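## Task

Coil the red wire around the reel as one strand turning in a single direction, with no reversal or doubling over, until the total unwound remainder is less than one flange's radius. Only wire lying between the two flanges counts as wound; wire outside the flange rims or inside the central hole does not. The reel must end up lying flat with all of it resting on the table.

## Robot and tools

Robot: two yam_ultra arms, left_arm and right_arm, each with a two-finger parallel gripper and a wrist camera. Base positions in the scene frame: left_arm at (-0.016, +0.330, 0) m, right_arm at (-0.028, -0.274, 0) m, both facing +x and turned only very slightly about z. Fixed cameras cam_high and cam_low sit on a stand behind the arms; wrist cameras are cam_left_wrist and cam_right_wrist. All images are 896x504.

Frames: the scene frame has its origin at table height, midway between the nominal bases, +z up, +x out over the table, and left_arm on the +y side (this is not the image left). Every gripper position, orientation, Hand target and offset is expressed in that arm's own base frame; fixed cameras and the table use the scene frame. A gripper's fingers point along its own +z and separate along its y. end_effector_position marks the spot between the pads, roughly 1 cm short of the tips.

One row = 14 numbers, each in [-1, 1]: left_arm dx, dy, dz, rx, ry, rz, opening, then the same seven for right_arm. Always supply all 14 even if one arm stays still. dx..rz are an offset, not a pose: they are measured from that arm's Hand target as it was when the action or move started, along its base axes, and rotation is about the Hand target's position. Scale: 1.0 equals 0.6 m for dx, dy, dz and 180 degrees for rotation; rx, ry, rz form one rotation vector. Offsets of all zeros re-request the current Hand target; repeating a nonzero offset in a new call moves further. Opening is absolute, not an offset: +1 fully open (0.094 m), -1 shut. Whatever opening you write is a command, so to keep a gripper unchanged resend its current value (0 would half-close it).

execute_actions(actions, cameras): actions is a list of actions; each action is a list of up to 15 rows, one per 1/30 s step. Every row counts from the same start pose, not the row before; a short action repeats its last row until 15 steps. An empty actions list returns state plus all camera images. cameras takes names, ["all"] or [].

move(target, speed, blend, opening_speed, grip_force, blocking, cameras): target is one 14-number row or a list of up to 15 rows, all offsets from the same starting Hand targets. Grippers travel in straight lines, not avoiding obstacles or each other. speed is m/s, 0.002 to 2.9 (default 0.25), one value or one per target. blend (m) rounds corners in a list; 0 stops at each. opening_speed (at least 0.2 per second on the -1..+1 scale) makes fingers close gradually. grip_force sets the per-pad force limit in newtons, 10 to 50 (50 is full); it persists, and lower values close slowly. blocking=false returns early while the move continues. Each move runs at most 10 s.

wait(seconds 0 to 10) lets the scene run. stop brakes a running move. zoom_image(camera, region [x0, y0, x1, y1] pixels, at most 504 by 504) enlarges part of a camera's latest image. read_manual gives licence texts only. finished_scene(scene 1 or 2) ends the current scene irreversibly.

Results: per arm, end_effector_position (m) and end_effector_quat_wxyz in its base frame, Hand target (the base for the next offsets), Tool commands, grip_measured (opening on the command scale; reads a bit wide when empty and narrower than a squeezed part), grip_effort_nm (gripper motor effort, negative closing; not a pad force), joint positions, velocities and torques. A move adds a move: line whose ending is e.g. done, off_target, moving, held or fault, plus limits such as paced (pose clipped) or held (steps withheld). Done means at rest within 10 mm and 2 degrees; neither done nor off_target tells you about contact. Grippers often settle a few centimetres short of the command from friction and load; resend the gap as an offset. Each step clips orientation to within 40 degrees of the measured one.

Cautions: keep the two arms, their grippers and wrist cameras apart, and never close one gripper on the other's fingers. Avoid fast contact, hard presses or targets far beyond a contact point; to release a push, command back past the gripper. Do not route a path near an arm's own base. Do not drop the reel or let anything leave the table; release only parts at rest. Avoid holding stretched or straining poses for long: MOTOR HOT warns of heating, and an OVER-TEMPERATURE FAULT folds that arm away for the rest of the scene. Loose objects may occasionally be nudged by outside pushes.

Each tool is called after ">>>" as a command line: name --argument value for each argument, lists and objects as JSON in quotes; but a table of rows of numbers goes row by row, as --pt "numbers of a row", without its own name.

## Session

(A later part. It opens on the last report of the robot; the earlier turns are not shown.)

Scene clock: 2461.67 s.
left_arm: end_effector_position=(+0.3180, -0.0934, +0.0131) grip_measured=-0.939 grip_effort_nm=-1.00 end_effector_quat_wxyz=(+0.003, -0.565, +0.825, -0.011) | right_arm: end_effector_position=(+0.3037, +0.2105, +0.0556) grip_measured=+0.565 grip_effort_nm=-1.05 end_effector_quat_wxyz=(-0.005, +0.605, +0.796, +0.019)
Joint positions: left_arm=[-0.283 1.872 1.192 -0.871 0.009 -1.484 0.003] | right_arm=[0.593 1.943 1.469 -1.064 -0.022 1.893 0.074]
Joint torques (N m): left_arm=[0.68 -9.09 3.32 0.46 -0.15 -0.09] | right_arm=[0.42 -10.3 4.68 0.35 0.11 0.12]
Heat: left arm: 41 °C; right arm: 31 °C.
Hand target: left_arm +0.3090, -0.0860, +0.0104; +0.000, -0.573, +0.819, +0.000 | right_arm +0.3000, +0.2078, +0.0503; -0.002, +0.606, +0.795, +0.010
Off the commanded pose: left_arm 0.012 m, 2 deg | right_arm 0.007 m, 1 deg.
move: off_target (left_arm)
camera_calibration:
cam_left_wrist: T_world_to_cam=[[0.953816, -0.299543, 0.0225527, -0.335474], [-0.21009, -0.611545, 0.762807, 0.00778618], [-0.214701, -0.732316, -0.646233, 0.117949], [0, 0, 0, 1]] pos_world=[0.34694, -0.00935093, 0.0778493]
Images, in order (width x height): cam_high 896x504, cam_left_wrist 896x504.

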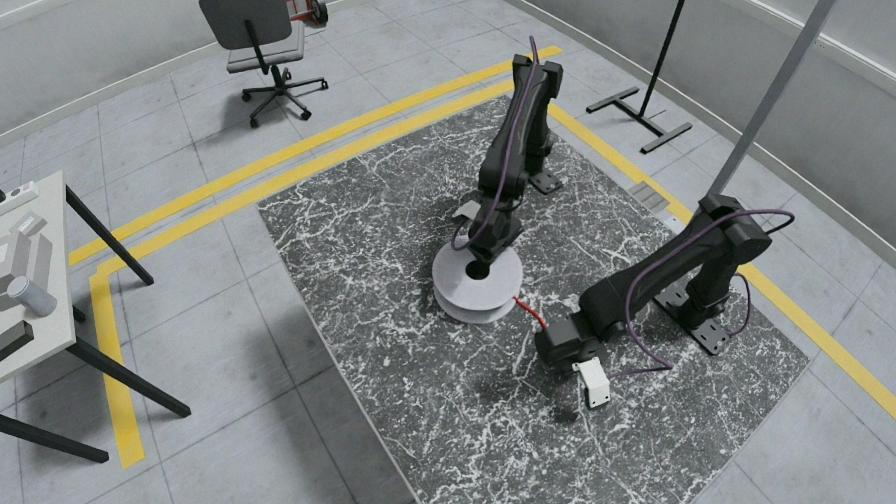

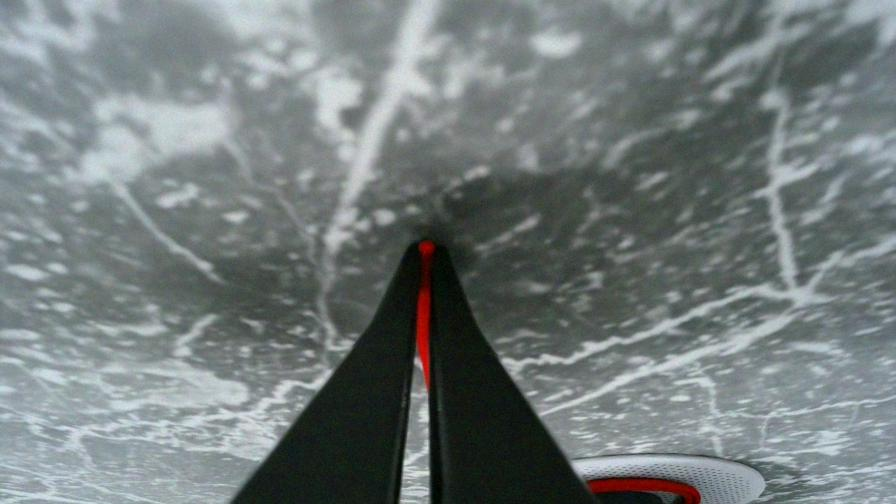

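>>> move --pt "0.0002 -0.0211 0 0 0 0 -1 0.0167 -0.0260 0 0 0 0.0778 0.5" --pt "0.0003 -0.0422 0 0 0 0 -1 0.0327 -0.0463 0 0 0 0.1556 0.5" --pt "0.0005 -0.0632 0 0 0 0 -1 0.0532 -0.0620 0 0 0 0.2333 0.5" --pt "0.0007 -0.0843 0 0 0 0 -1 0.0767 -0.0720 0 0 0 0.3111 0.5" --pt "0.0009 -0.1054 0 0 0 0 -1 0.1020 -0.0758 0 0 0 0.3889 0.5" --pt "0.0010 -0.1265 0 0 0 0 -1 0.1275 -0.0732 0 0 0 0.4667 0.5" --pt "0.0012 -0.1476 0 0 0 0 -1 0.1515 -0.0643 0 0 0 0.5444 0.5" --pt "0.0014 -0.1686 0 0 0 0 -1 0.1727 -0.0497 0 0 0 0.6222 0.5" --pt "0.0015 -0.1897 0 0 0 0 -1 0.1895 -0.0302 0 0 0 0.7 0.5" --pt "0.0017 -0.2108 0 0 0 0 -1 0.2013 -0.0068 0 0 0 0.7778 0.5" --speed 0.2 --blend 0.008 --cameras '["cam_right_wrist", "cam_left_wrist", "cam_high", "cam_low"]'

>>> zoom_image --camera "cam_high" --region '[420, 220, 640, 420]'

Scene clock: 2485.33 s.
left_arm: end_effector_position=(+0.3104, -0.2113, +0.0146) grip_measured=-0.939 grip_effort_nm=-1.01 end_effector_quat_wxyz=(+0.000, -0.571, +0.821, -0.013) | right_arm: end_effector_position=(+0.4228, +0.1961, +0.0564) grip_measured=+0.564 grip_effort_nm=-1.05 end_effector_quat_wxyz=(-0.002, -0.530, +0.848, -0.014)
Joint positions: left_arm=[-0.596 2.019 1.408 -0.935 0.009 -1.812 0.003] | right_arm=[0.443 2.4 2.199 -1.372 0.028 -0.674 0.073]
Joint torques (N m): left_arm=[-0.65 -7.46 8.17 0.29 -0.15 -0.09] | right_arm=[0.38 -11.58 8.35 0.05 -0.31 -0.18]
Heat: left arm: 40 °C; right arm: 30 °C.
Hand target: left_arm +0.3099, -0.2125, +0.0104; +0.000, -0.573, +0.820, +0.000 | right_arm +0.4208, +0.2037, +0.0503; -0.010, -0.540, +0.842, +0.002
Off the commanded pose: left_arm 0.004 m, 2 deg | right_arm 0.010 m, 2 deg.
move: done
camera_calibration:
cam_left_wrist: T_world_to_cam=[[0.958527, -0.284111, 0.0225147, -0.361732], [-0.198638, -0.60933, 0.767633, -0.0702517], [-0.204374, -0.740269, -0.640494, 0.0259142], [0, 0, 0, 1]] pos_world=[0.338072, -0.126395, 0.0786697]
cam_right_wrist: T_world_to_cam=[[0.928298, -0.37127, 0.0205373, -0.324654], [-0.256132, -0.598422, 0.759136, 0.190378], [-0.269554, -0.709964, -0.650608, 0.402691], [0, 0, 0, 1]] pos_world=[0.458685, 0.279288, 0.124139]

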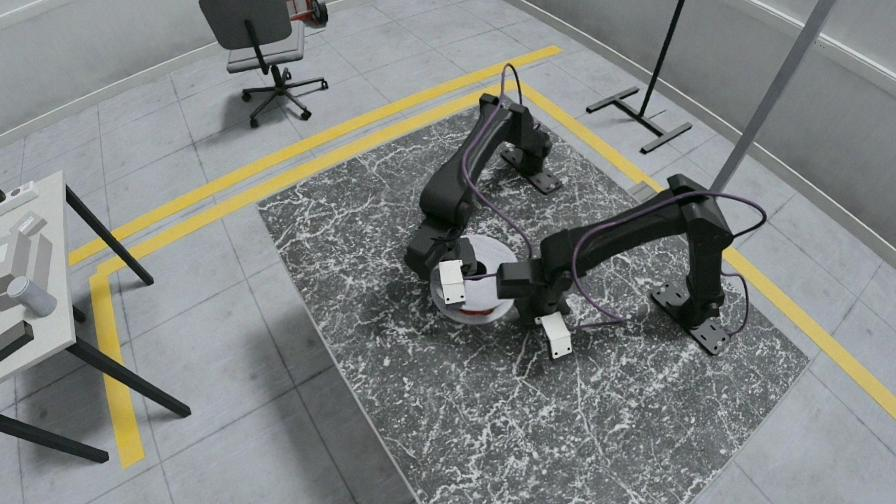

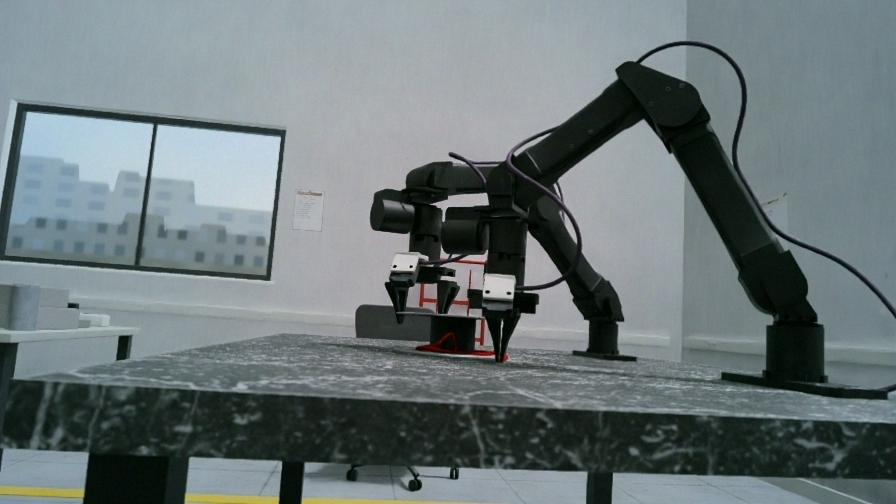

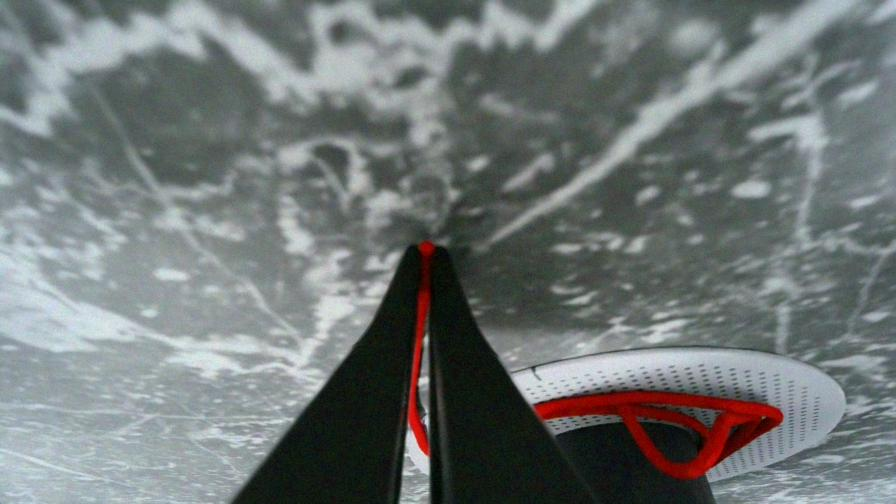

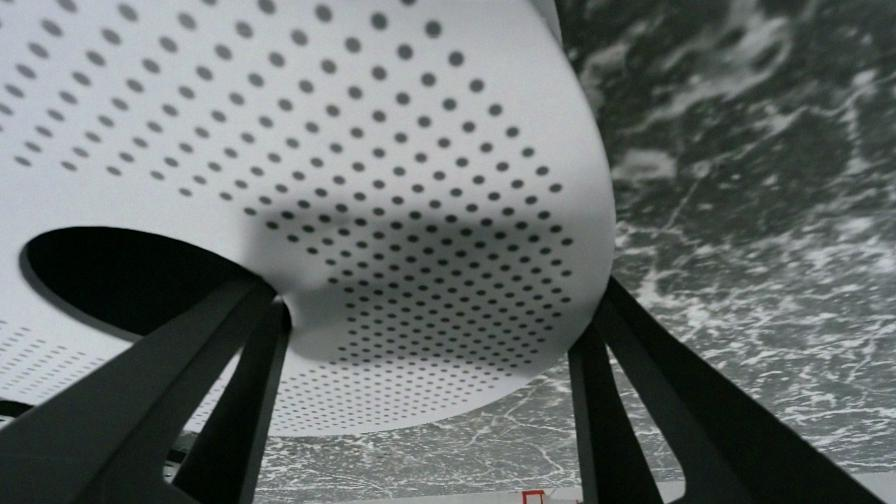

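Scaled by 2.291 from the camera's 896x504 image, which has a finer 1280x720 frame.

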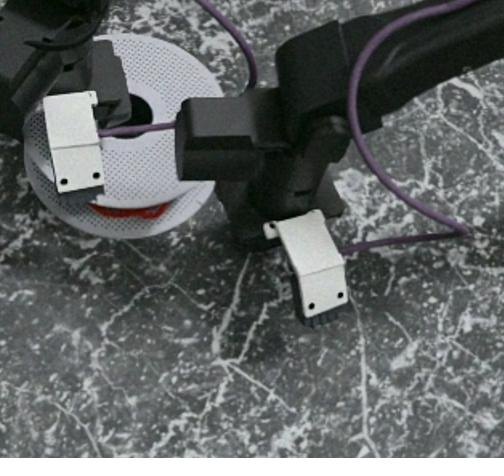

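>>> move --pt "0 0 0 0 0 0 -1 0.0033 -0.0127 0.004 0 0 0 0.92" --pt "0 0 0 0 0 0 -1 0.0033 -0.0127 0.10 0 0 0 0.92" --pt "0 0 0 0 0 0 -1 -0.1663 -0.0478 0.10 0 0 -0.6111 0.92" --pt "0 0 0 0 0 0 -1 -0.1663 -0.0478 0.05 0 0 -0.6111 0.92" --speed '[0.1,0.2,0.35,0.2]' --blend '[0,0.01,0.01,0]' --opening_speed 0.8 --cameras '["cam_right_wrist", "cam_left_wrist", "cam_high"]'

>>> zoom_image --camera "cam_high" --region '[420, 220, 640, 420]'

Scene clock: 2502.00 s.
left_arm: end_effector_position=(+0.3104, -0.2113, +0.0146) grip_measured=-0.939 grip_effort_nm=-1.00 end_effector_quat_wxyz=(+0.000, -0.571, +0.821, -0.013) | right_arm: end_effector_position=(+0.3221, +0.1749, +0.0781) grip_measured=+0.918 grip_effort_nm=0.11 end_effector_quat_wxyz=(-0.013, +0.378, +0.926, +0.006)
Joint positions: left_arm=[-0.596 2.019 1.408 -0.935 0.009 -1.813 0.003] | right_arm=[0.481 1.955 1.577 -1.201 -0.028 1.257 0.09]
Joint torques (N m): left_arm=[-0.68 -7.5 8.21 0.29 -0.14 -0.08] | right_arm=[0.55 -12.62 4.52 0.38 0.06 0.13]
Heat: left arm: 38 °C; right arm: 31 °C.
Hand target: left_arm +0.3099, -0.2125, +0.0104; +0.000, -0.573, +0.819, +0.000 | right_arm +0.3210, +0.1750, +0.0803; -0.004, +0.380, +0.925, +0.009
Off the commanded pose: left_arm 0.004 m, 2 deg | right_arm 0.002 m, 1 deg.
move: done
camera_calibration:
cam_left_wrist: T_world_to_cam=[[0.958635, -0.283743, 0.0225499, -0.361726], [-0.198428, -0.60939, 0.767639, -0.070331], [-0.204071, -0.740361, -0.640485, 0.025799], [0, 0, 0, 1]] pos_world=[0.338073, -0.126396, 0.0786696]
cam_right_wrist: T_world_to_cam=[[-0.646393, -0.763004, -0.00127395, 0.337968], [-0.491821, 0.415377, 0.765228, 0.0335082], [-0.583343, 0.495264, -0.643758, 0.264294], [0, 0, 0, 1]] pos_world=[0.389114, 0.113057, 0.14493]
Images, in order (width x height): cam_high 896x504, cam_left_wrist 896x504, cam_right_wrist 896x504.

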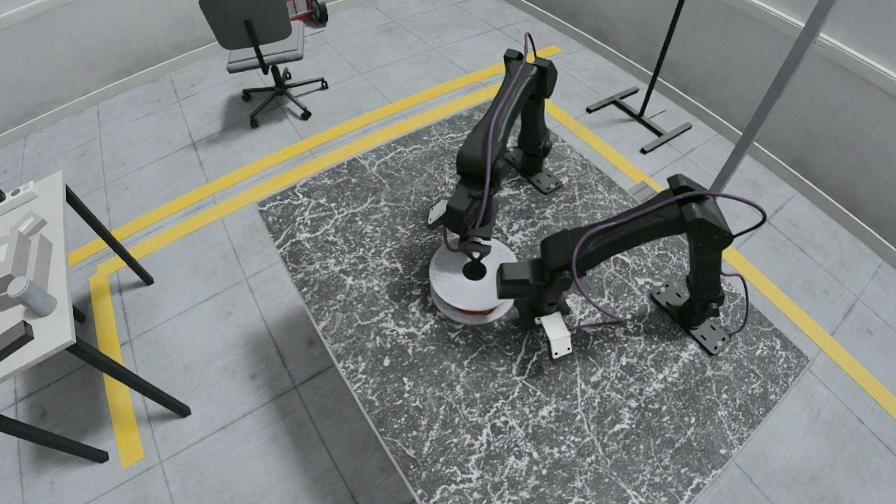

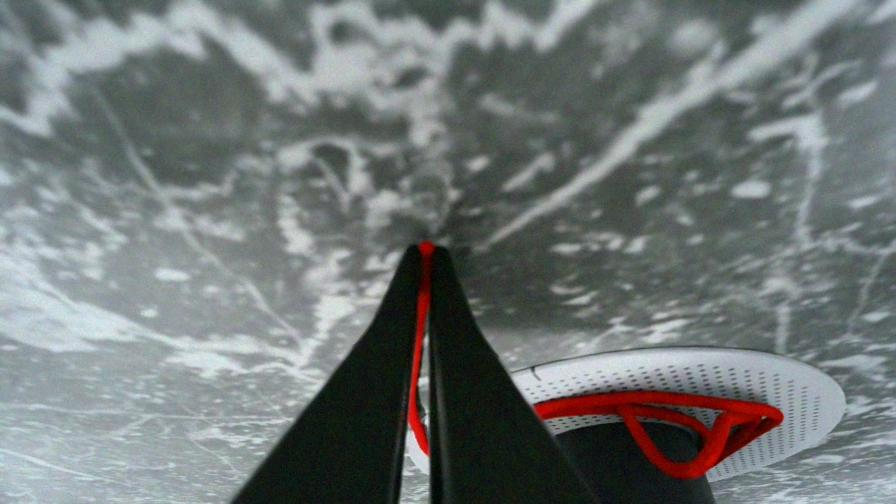

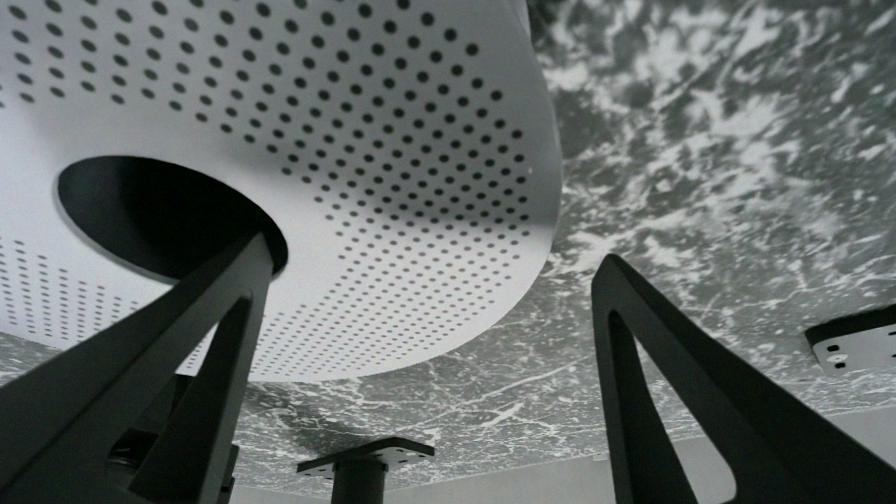

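Scaled by 2.291 from the camera's 896x504 image, which has a finer 1280x720 frame.

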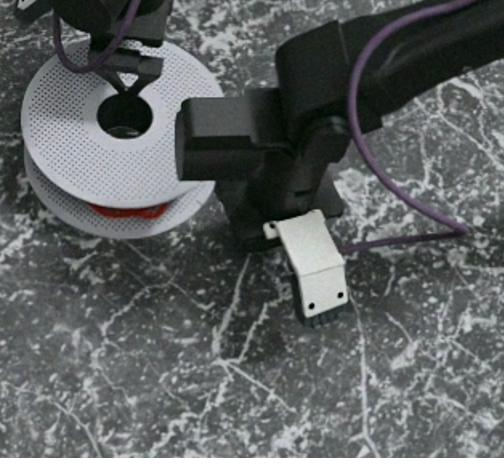

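>>> move --pt "0 0 0 0 0 0 -1 0.0042 0.005 -0.05 0 0 0 0.92" --pt "0 0 0 0 0 0 -1 0.0042 0.005 -0.05 0 0 0 0.5" --pt "-0.0011 -0.0140 0 0 0 0 -1 0.0272 -0.0120 -0.05 0 0 0.0833 0.5" --pt "-0.0021 -0.0279 0 0 0 0 -1 0.0538 -0.0223 -0.05 0 0 0.1667 0.5" --pt "-0.0032 -0.0419 0 0 0 0 -1 0.0823 -0.0255 -0.05 0 0 0.25 0.5" --pt "-0.0042 -0.0558 0 0 0 0 -1 0.1107 -0.0212 -0.05 0 0 0.3333 0.5" --pt "-0.0053 -0.0698 0 0 0 0 -1 0.1368 -0.0097 -0.05 0 0 0.4167 0.5" --speed '[0.1,0.1,0.2,0.2,0.2,0.2,0.2]' --blend '[0,0,0.008,0.008,0.008,0.008,0]' --opening_speed 0.7 --cameras '["cam_right_wrist", "cam_left_wrist", "cam_high", "cam_low"]'

>>> zoom_image --camera "cam_high" --region '[420, 220, 640, 420]'

>>> zoom_image --camera "cam_left_wrist" --region '[370, 230, 870, 504]'

Scene clock: 2531.27 s.
left_arm: end_effector_position=(+0.3031, -0.2496, +0.0151) grip_measured=-0.940 grip_effort_nm=-1.00 end_effector_quat_wxyz=(-0.004, -0.570, +0.821, -0.003) | right_arm: end_effector_position=(+0.4032, +0.1681, +0.0596) grip_measured=+0.554 grip_effort_nm=-1.04 end_effector_quat_wxyz=(+0.005, -0.244, +0.970, +0.006)
Joint positions: left_arm=[-0.687 2.098 1.531 -0.999 0.009 -1.901 0.003] | right_arm=[0.389 2.233 1.927 -1.253 -0.01 -0.105 0.073]
Joint torques (N m): left_arm=[-0.66 -7.97 8.55 0.45 -0.15 -0.11] | right_arm=[-0.02 -9.96 7.39 0.1 0 -0.4]
Heat: left arm: 37 °C; right arm: 30 °C.
Hand target: left_arm +0.3068, -0.2543, +0.0104; +0.000, -0.573, +0.819, +0.000 | right_arm +0.4031, +0.1693, +0.0503; -0.009, -0.262, +0.965, +0.005
Off the commanded pose: left_arm 0.008 m, 1 deg | right_arm 0.009 m, 3 deg.
move: off_target (right_arm)
camera_calibration:
cam_left_wrist: T_world_to_cam=[[0.958076, -0.286503, 0.00231943, -0.365894], [-0.186585, -0.617764, 0.763907, -0.101095], [-0.217429, -0.732314, -0.645322, 0.00247921], [0, 0, 0, 1]] pos_world=[0.332231, -0.165467, 0.0796758]
cam_right_wrist: T_world_to_cam=[[0.537, -0.84356, -0.00606772, -0.0782037], [-0.567551, -0.366599, 0.737219, 0.253939], [-0.624113, -0.392443, -0.675627, 0.470631], [0, 0, 0, 1]] pos_world=[0.479845, 0.21182, 0.130288]

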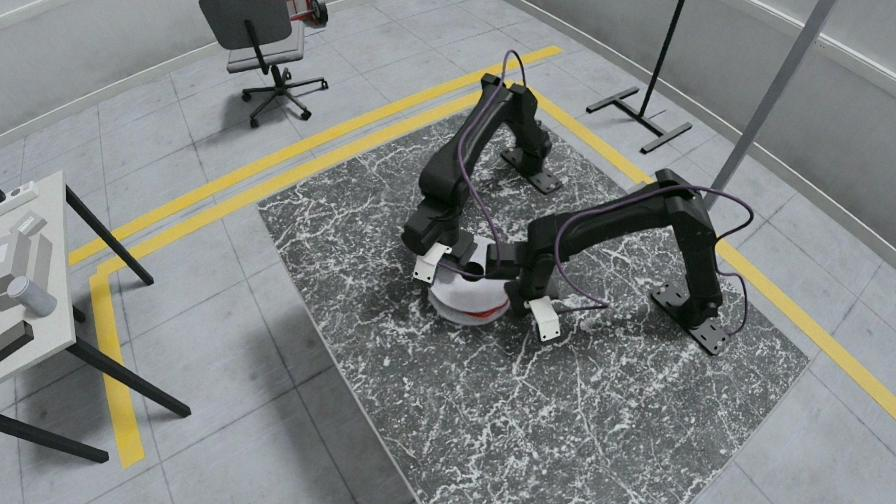

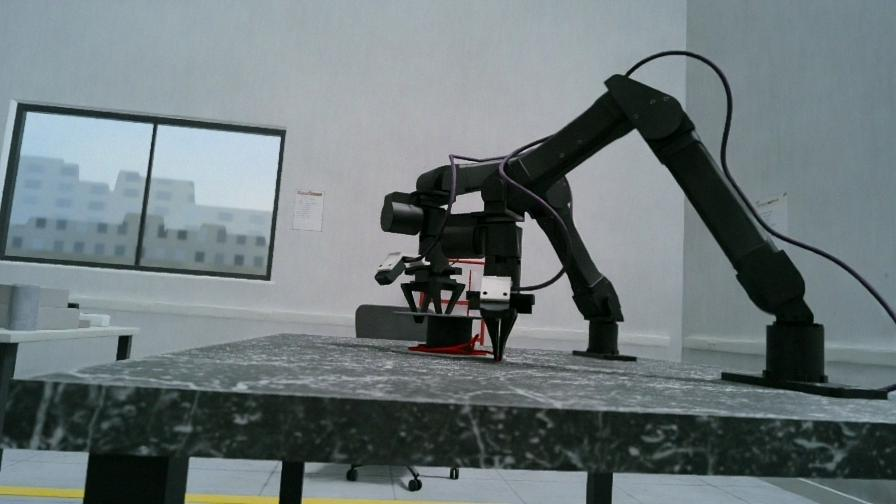

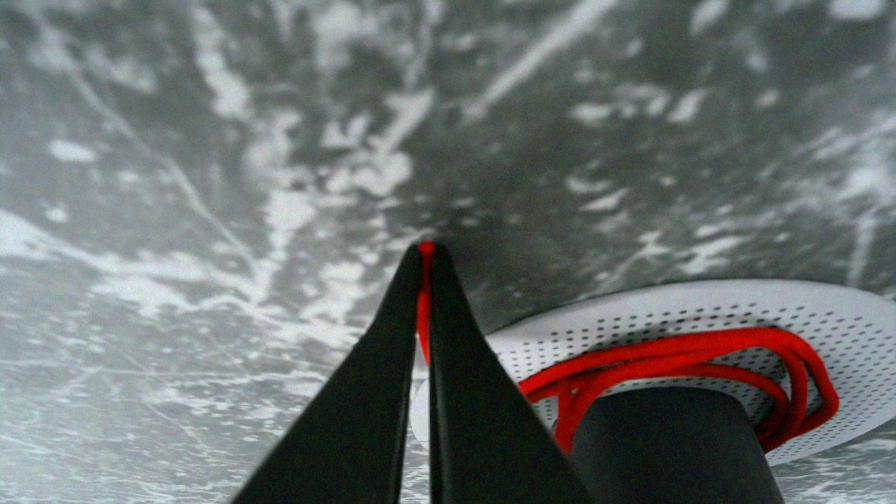

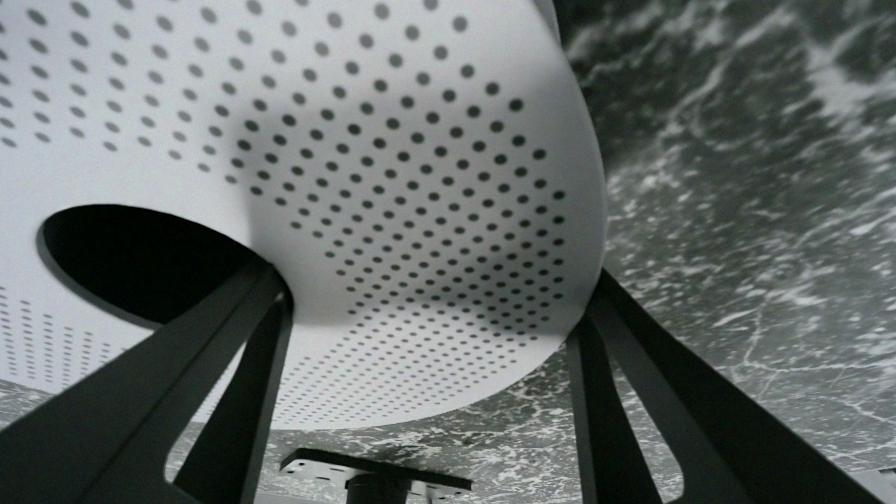

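Scaled by 2.291 from the camera's 896x504 image, which has a finer 1280x720 frame.

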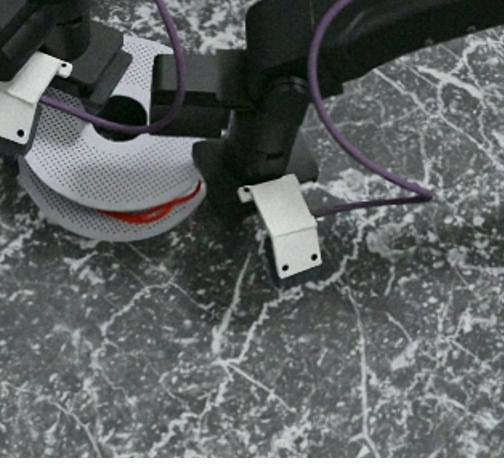

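Scaled by 1.008 from the camera's 896x504 image, which has a finer 1280x720 frame.

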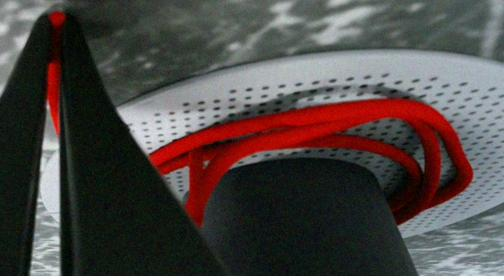

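>>> move --pt "0 0 0 0 0 0 -1 0.0192 0.0128 0 0 0 0.0833 0.5" --pt "0 0 0 0 0 0 -1 0.0322 0.0317 0 0 0 0.1667 0.5" --pt "0 0 0 0 0 0 -1 0.0372 0.0430 0 0 0 0.2056 0.5" --speed 0.15 --blend '[0.008,0.008,0]' --cameras '["cam_right_wrist", "cam_left_wrist", "cam_high"]'

>>> zoom_image --camera "cam_left_wrist" --region '[370, 230, 870, 504]'

Scene clock: 2550.80 s.
left_arm: end_effector_position=(+0.3031, -0.2504, +0.0151) grip_measured=-0.940 grip_effort_nm=-1.01 end_effector_quat_wxyz=(-0.004, -0.571, +0.821, -0.004) | right_arm: end_effector_position=(+0.4259, +0.1921, +0.0600) grip_measured=+0.554 grip_effort_nm=-1.05 end_effector_quat_wxyz=(+0.002, -0.539, +0.842, +0.000)
Joint positions: left_arm=[-0.689 2.098 1.531 -0.997 0.009 -1.904 0.003] | right_arm=[0.421 2.398 2.21 -1.378 -0.001 -0.718 0.073]
Joint torques (N m): left_arm=[-0.51 -7.97 8.58 0.44 -0.15 -0.08] | right_arm=[0.61 -11.14 7.72 0.08 0.03 -0.36]
Heat: left arm: 36 °C; right arm: 31 °C.
Hand target: left_arm +0.3068, -0.2543, +0.0104; +0.000, -0.573, +0.819, +0.000 | right_arm +0.4254, +0.1951, +0.0502; -0.010, -0.555, +0.832, +0.002
Off the commanded pose: left_arm 0.007 m, 1 deg | right_arm 0.010 m, 3 deg.
move: off_target (right_arm)
camera_calibration:
cam_left_wrist: T_world_to_cam=[[0.958408, -0.285374, 0.00408577, -0.365972], [-0.186979, -0.61701, 0.76442, -0.101275], [-0.215625, -0.73339, -0.644705, 0.00102941], [0, 0, 0, 1]] pos_world=[0.332036, -0.166172, 0.0795759]
cam_right_wrist: T_world_to_cam=[[0.936382, -0.350958, 0.00420884, -0.33549], [-0.237672, -0.625211, 0.743386, 0.184279], [-0.258266, -0.697093, -0.66885, 0.396775], [0, 0, 0, 1]] pos_world=[0.460418, 0.27406, 0.129805]
Images, in order (width x height): cam_high 896x504, cam_left_wrist 896x504, cam_right_wrist 896x504.

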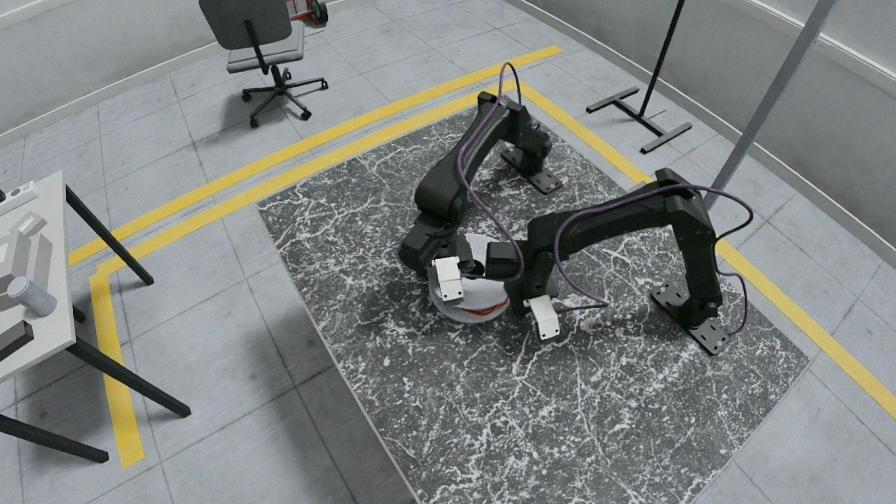

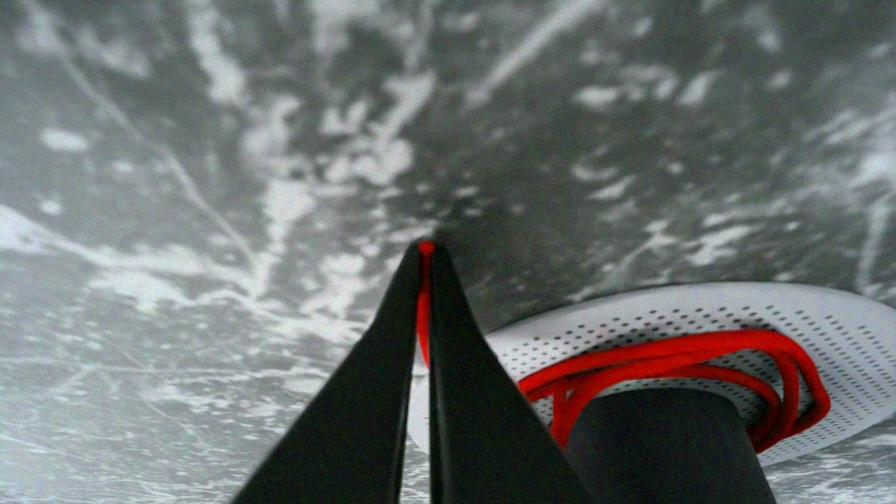

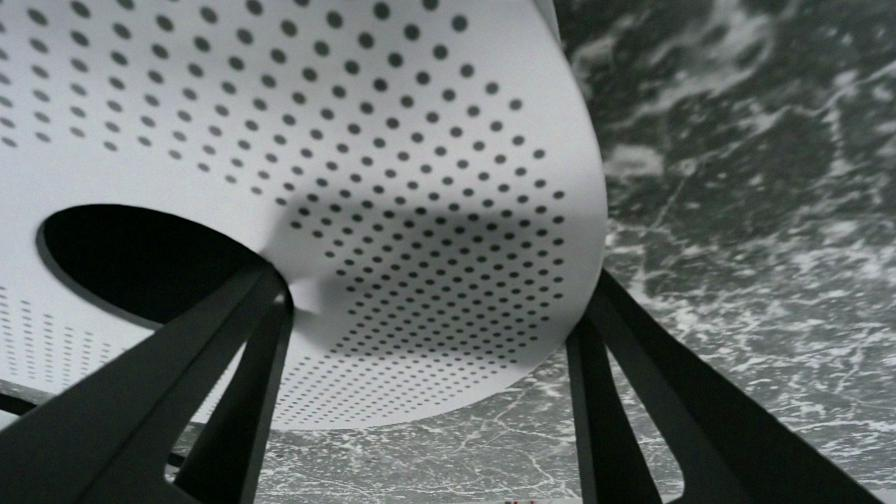

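Scaled by 1.008 from the camera's 896x504 image, which has a finer 1280x720 frame.

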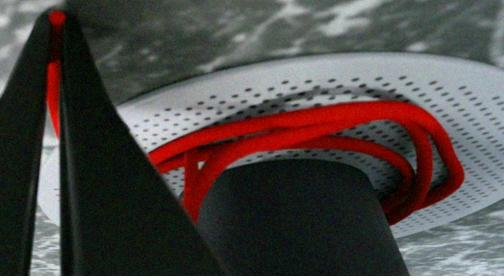

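>>> move --pt "0 0 0 0 0 0 -0.5 0 0 0 0 0 0 0.5" --pt "0 0 0.12 0 0 0 -0.5 0 0 0 0 0 0 0.5" --pt "0.02 0.1 0.12 0 0 0 -0.5 0 0 0 0 0 0 0.5" --speed '[0.05,0.15,0.25]' --blend '[0,0.01,0]' --opening_speed 0.4 --cameras '["cam_right_wrist", "cam_left_wrist", "cam_high", "cam_low"]'

>>> zoom_image --camera "cam_high" --region '[400, 200, 580, 340]'

Scene clock: 2562.37 s.
left_arm: end_effector_position=(+0.3236, -0.2050, +0.0751) grip_measured=-0.502 grip_effort_nm=0.14 end_effector_quat_wxyz=(-0.003, -0.570, +0.822, -0.004) | right_arm: end_effector_position=(+0.4224, +0.1983, +0.0600) grip_measured=+0.554 grip_effort_nm=-1.05 end_effector_quat_wxyz=(+0.001, -0.553, +0.833, -0.001)
Joint positions: left_arm=[-0.563 2.008 1.641 -1.198 0.009 -1.776 0.023] | right_arm=[0.437 2.398 2.21 -1.381 0.001 -0.734 0.073]
Joint torques (N m): left_arm=[0.95 -12.19 4.42 0.27 -0.14 0.11] | right_arm=[-0.98 -11.02 8.08 0.09 0.01 -0.17]
Heat: left arm: 36 °C; right arm: 31 °C.
Hand target: left_arm +0.3188, -0.1944, +0.0824; +0.000, -0.573, +0.819, +0.000 | right_arm +0.4254, +0.1950, +0.0502; -0.010, -0.554, +0.832, +0.002
Off the commanded pose: left_arm 0.014 m, 1 deg | right_arm 0.011 m, 1 deg.
move: off_target (left_arm, right_arm)
camera_calibration:
cam_left_wrist: T_world_to_cam=[[0.957749, -0.287579, 0.00397866, -0.373142], [-0.188492, -0.617182, 0.76391, -0.114808], [-0.217229, -0.732383, -0.645311, 0.0782362], [0, 0, 0, 1]] pos_world=[0.352731, -0.120866, 0.139674]
cam_right_wrist: T_world_to_cam=[[0.947164, -0.320723, 0.00419629, -0.340617], [-0.216702, -0.630212, 0.745569, 0.179294], [-0.236477, -0.707085, -0.666416, 0.392779], [0, 0, 0, 1]] pos_world=[0.454356, 0.281478, 0.129508]

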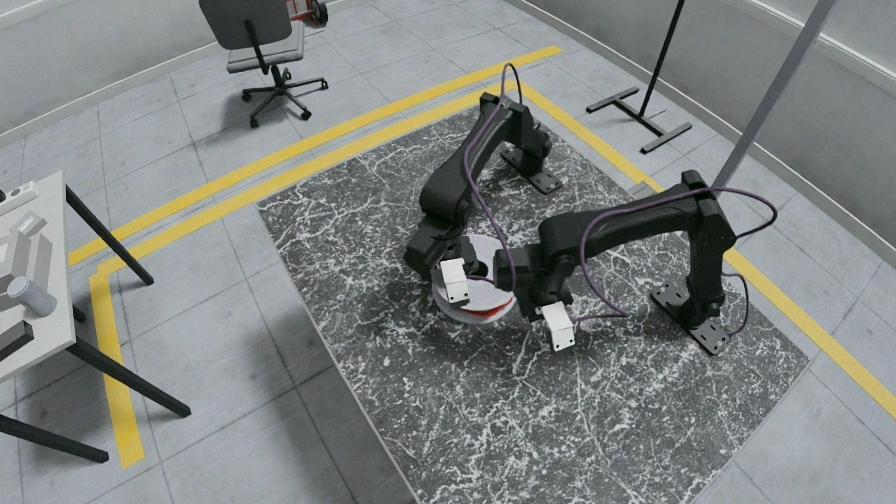

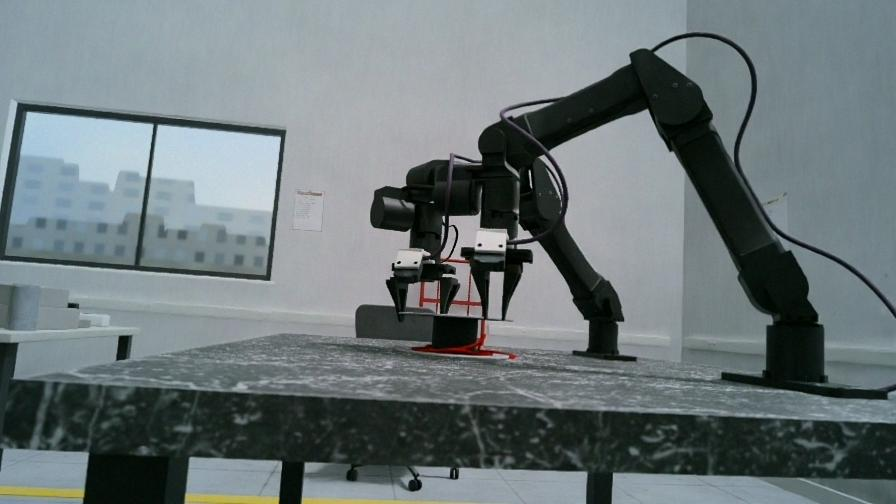

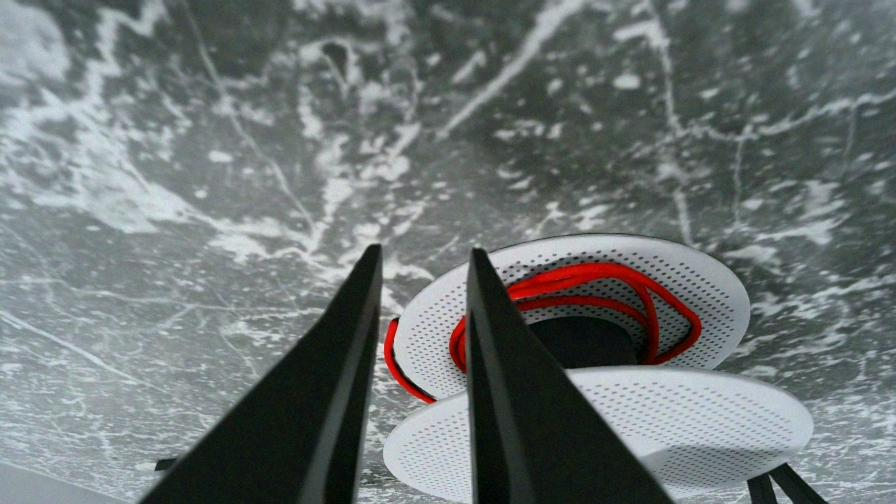

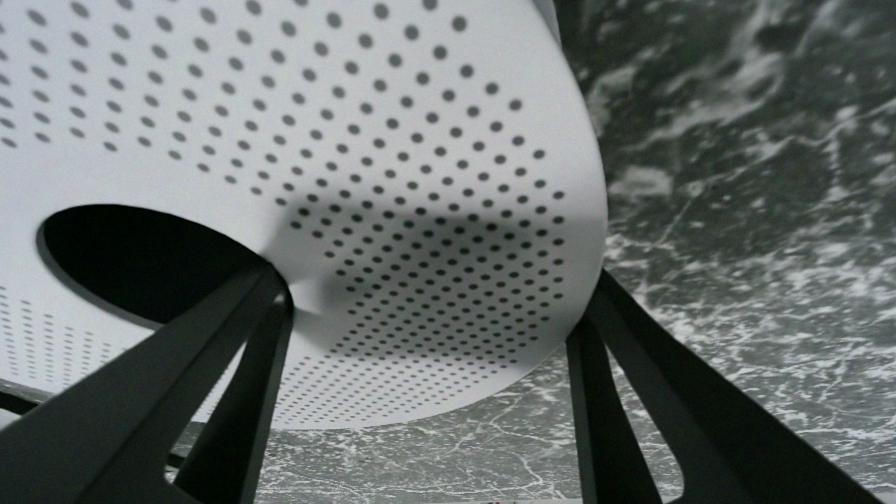

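Scaled by 2.800 from the camera's 896x504 image, which has a finer 1280x720 frame.

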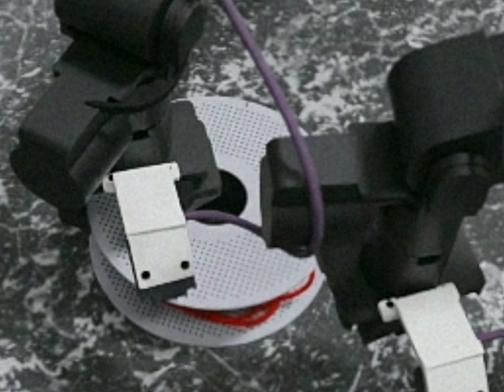

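>>> zoom_image --camera "cam_left_wrist" --region '[360, 280, 560, 440]'

>>> zoom_image --camera "cam_low" --region '[390, 290, 550, 380]'

Scaled by 2.520 from the camera's 896x504 image, which has a finer 1280x720 frame.

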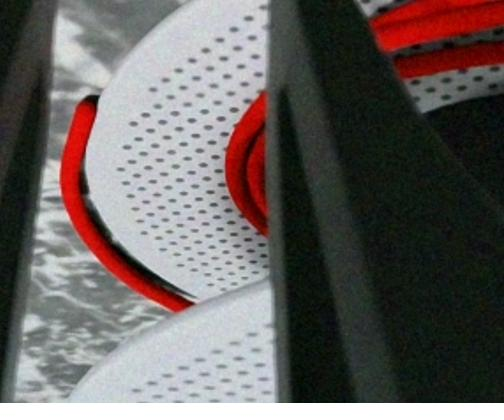

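Scaled by 3.150 from the camera's 896x504 image, which has a finer 1280x720 frame.

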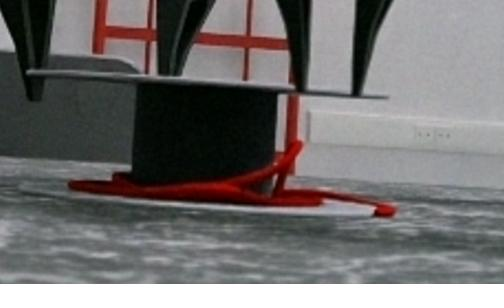

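>>> move --pt "0 0 0 0 0 0 -0.5 -0.005 0.0055 0.004 0 0 0 0.92" --pt "0 0.05 0.0 0 0 0 -0.5 -0.005 0.0055 0.10 0 0 0 0.92" --pt "0 0.1 0 0 0 0 -0.5 -0.159 -0.15 0.10 0 0 -0.41 0.92" --pt "0 0.1 0 0 0 0 -0.5 -0.334 -0.15 0.0663 0 0 -0.819 0.92" --speed '[0.1,0.2,0.3,0.3]' --blend '[0,0.01,0.01,0]' --opening_speed 0.8 --cameras '["cam_right_wrist", "cam_left_wrist", "cam_high"]'

>>> zoom_image --camera "cam_right_wrist" --region '[0, 20, 440, 440]'

>>> zoom_image --camera "cam_high" --region '[400, 200, 580, 340]'

Scene clock: 2643.37 s.
left_arm: end_effector_position=(+0.3277, -0.1369, +0.0765) grip_measured=-0.502 grip_effort_nm=0.14 end_effector_quat_wxyz=(-0.001, -0.577, +0.816, -0.005) | right_arm: end_effector_position=(+0.2265, +0.1073, +0.0895) grip_measured=+0.918 grip_effort_nm=0.10 end_effector_quat_wxyz=(-0.012, +0.641, +0.767, +0.007)
Joint positions: left_arm=[-0.395 1.898 1.493 -1.158 0.007 -1.626 0.023] | right_arm=[0.419 1.5 1.093 -1.161 -0.027 1.811 0.09]
Joint torques (N m): left_arm=[-0.55 -10.95 4.75 0.26 -0.13 0.07] | right_arm=[0.5 -8.03 4.51 0.35 0.18 0.11]
Heat: left arm: 42 °C; right arm: 32 °C.
Hand target: left_arm +0.3188, -0.1343, +0.0825; +0.000, -0.573, +0.819, +0.000 | right_arm +0.2251, +0.1051, +0.0900; -0.001, +0.643, +0.766, +0.010
Off the commanded pose: left_arm 0.011 m, 1 deg | right_arm 0.003 m, 1 deg.
move: off_target (left_arm)
camera_calibration:
cam_left_wrist: T_world_to_cam=[[0.962831, -0.269995, 0.00768704, -0.356994], [-0.180404, -0.621639, 0.762246, -0.0762228], [-0.201024, -0.735301, -0.647242, 0.124402], [0, 0, 0, 1]] pos_world=[0.354982, -0.0522969, 0.141363]
cam_right_wrist: T_world_to_cam=[[-0.968397, -0.249388, 0.00346348, 0.241983], [-0.158335, 0.62544, 0.764038, -0.0921712], [-0.192708, 0.739344, -0.645162, 0.13477], [0, 0, 0, 1]] pos_world=[0.245713, 0.0183542, 0.156532]
Images, in order (width x height): cam_high 896x504, cam_left_wrist 896x504, cam_right_wrist 896x504.

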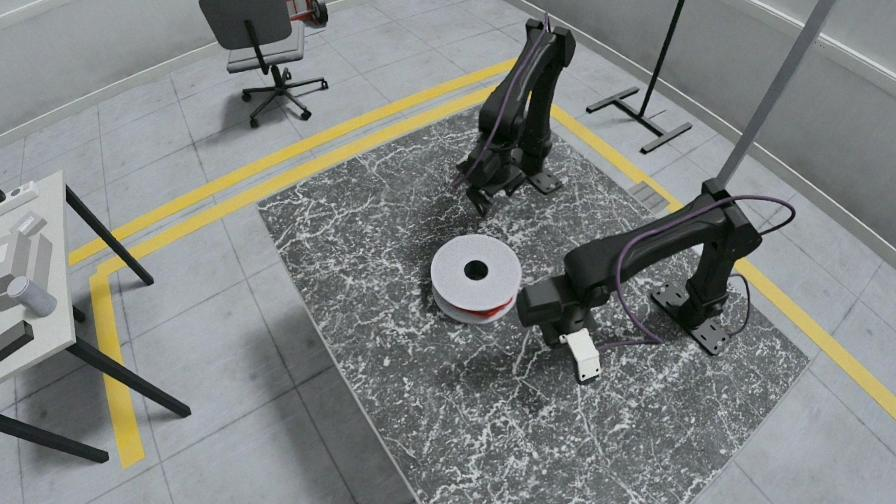

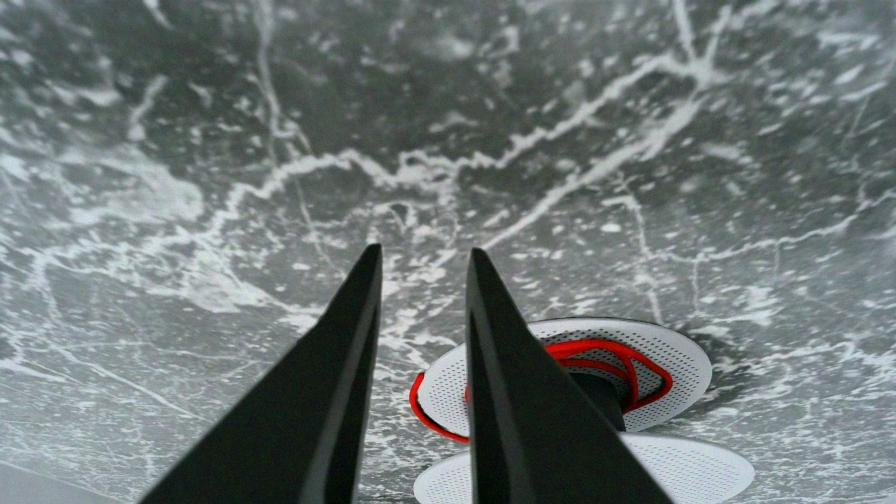

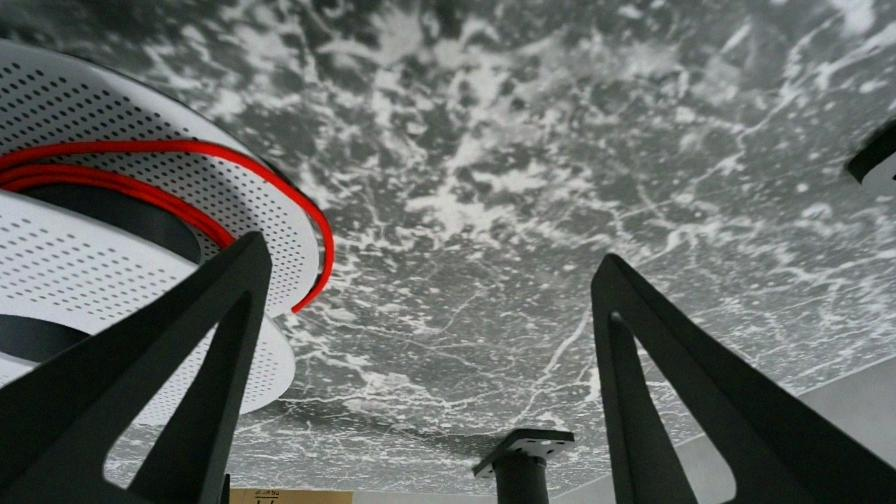

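Scaled by 1.145 from the camera's 896x504 image, which has a finer 1280x720 frame.

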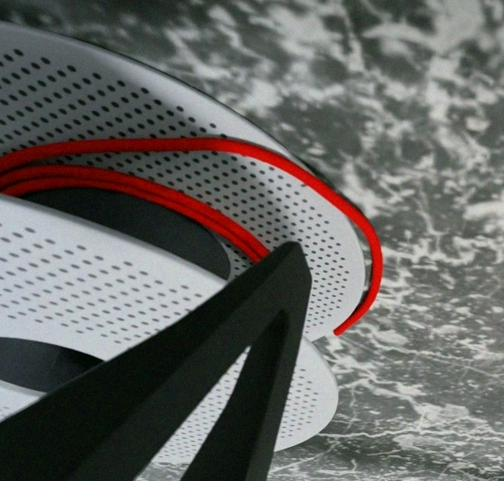

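Scaled by 2.800 from the camera's 896x504 image, which has a finer 1280x720 frame.

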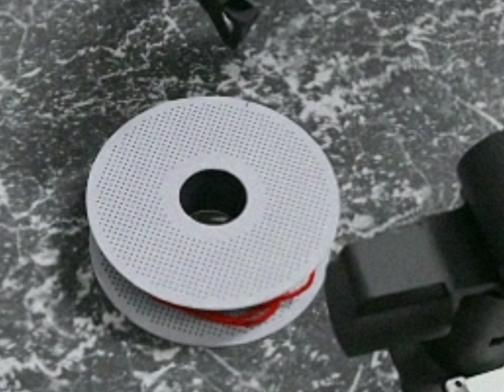

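>>> move --pt "0 0 0 0 0 0 -0.5 0.0393 0.0802 0.01 0 0 0.119 -0.93" --pt "0 0 0 0 0 0 -0.5 0.0393 0.0802 0.01 0.0897 -0.2347 0.1127 -0.93" --speed 0.2 --opening_speed 1.0 --cameras '["cam_right_wrist", "cam_high", "cam_low"]'

Scene clock: 2765.03 s.
left_arm: end_effector_position=(+0.3277, -0.1369, +0.0765) grip_measured=-0.502 grip_effort_nm=0.14 end_effector_quat_wxyz=(-0.001, -0.577, +0.816, -0.005) | right_arm: end_effector_position=(+0.2493, +0.1555, +0.0982) grip_measured=-0.928 grip_effort_nm=-0.14 end_effector_quat_wxyz=(+0.178, +0.452, +0.805, +0.341)
Joint positions: left_arm=[-0.395 1.898 1.493 -1.158 0.007 -1.626 0.023] | right_arm=[0.536 0.973 0.484 -0.292 -0.03 1.572 0.003]
Joint torques (N m): left_arm=[-0.57 -10.97 4.78 0.25 -0.13 0.06] | right_arm=[-0.44 -3.21 5.16 1.96 0 -0.12]
Heat: left arm: 42 °C; right arm: 29 °C.
Hand target: left_arm +0.3188, -0.1343, +0.0825; +0.000, -0.573, +0.819, +0.000 | right_arm +0.2486, +0.1532, +0.0960; +0.183, +0.449, +0.804, +0.344
Off the commanded pose: left_arm 0.011 m, 1 deg | right_arm 0.003 m, 1 deg.
move: off_target (left_arm)
camera_calibration:
cam_right_wrist: T_world_to_cam=[[-0.566664, -0.420282, -0.7087, 0.272376], [-0.823385, 0.257024, 0.50594, 0.123136], [-0.0304846, 0.870231, -0.4917, 0.0333421], [0, 0, 0, 1]] pos_world=[0.25675, 0.0538102, 0.147127]
Images, in order (width x height): cam_high 896x504, cam_low 896x504, cam_right_wrist 896x504.

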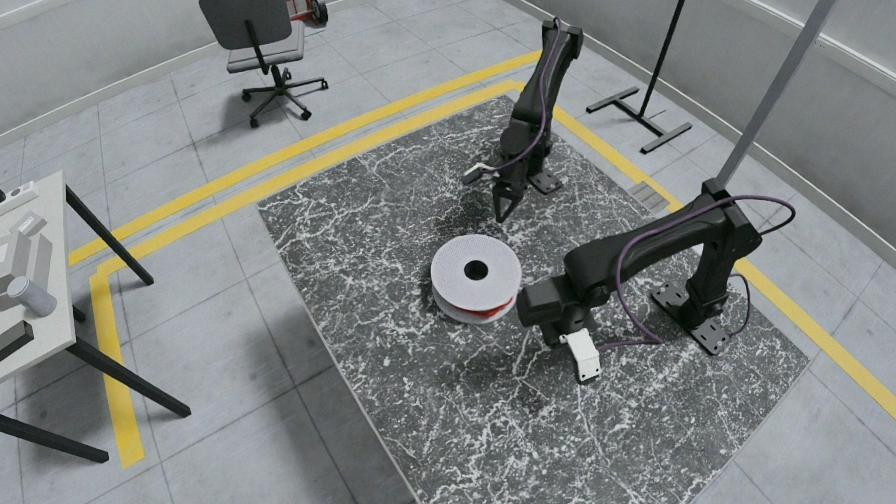

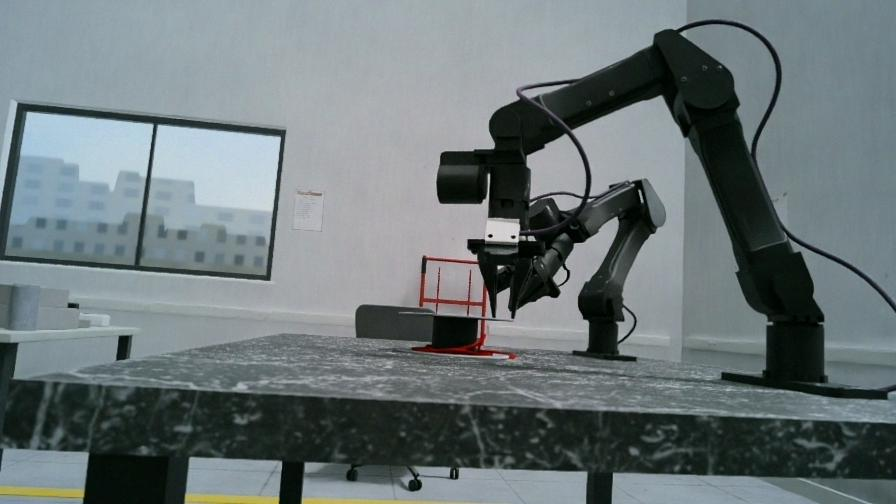

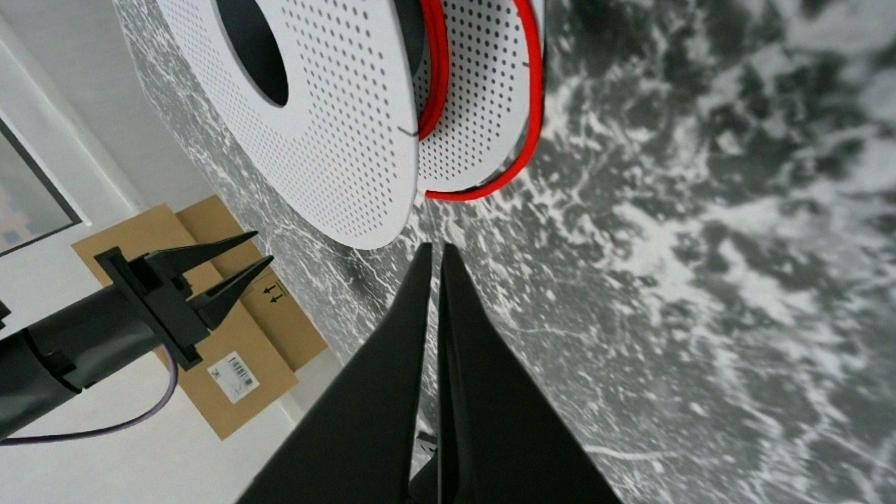

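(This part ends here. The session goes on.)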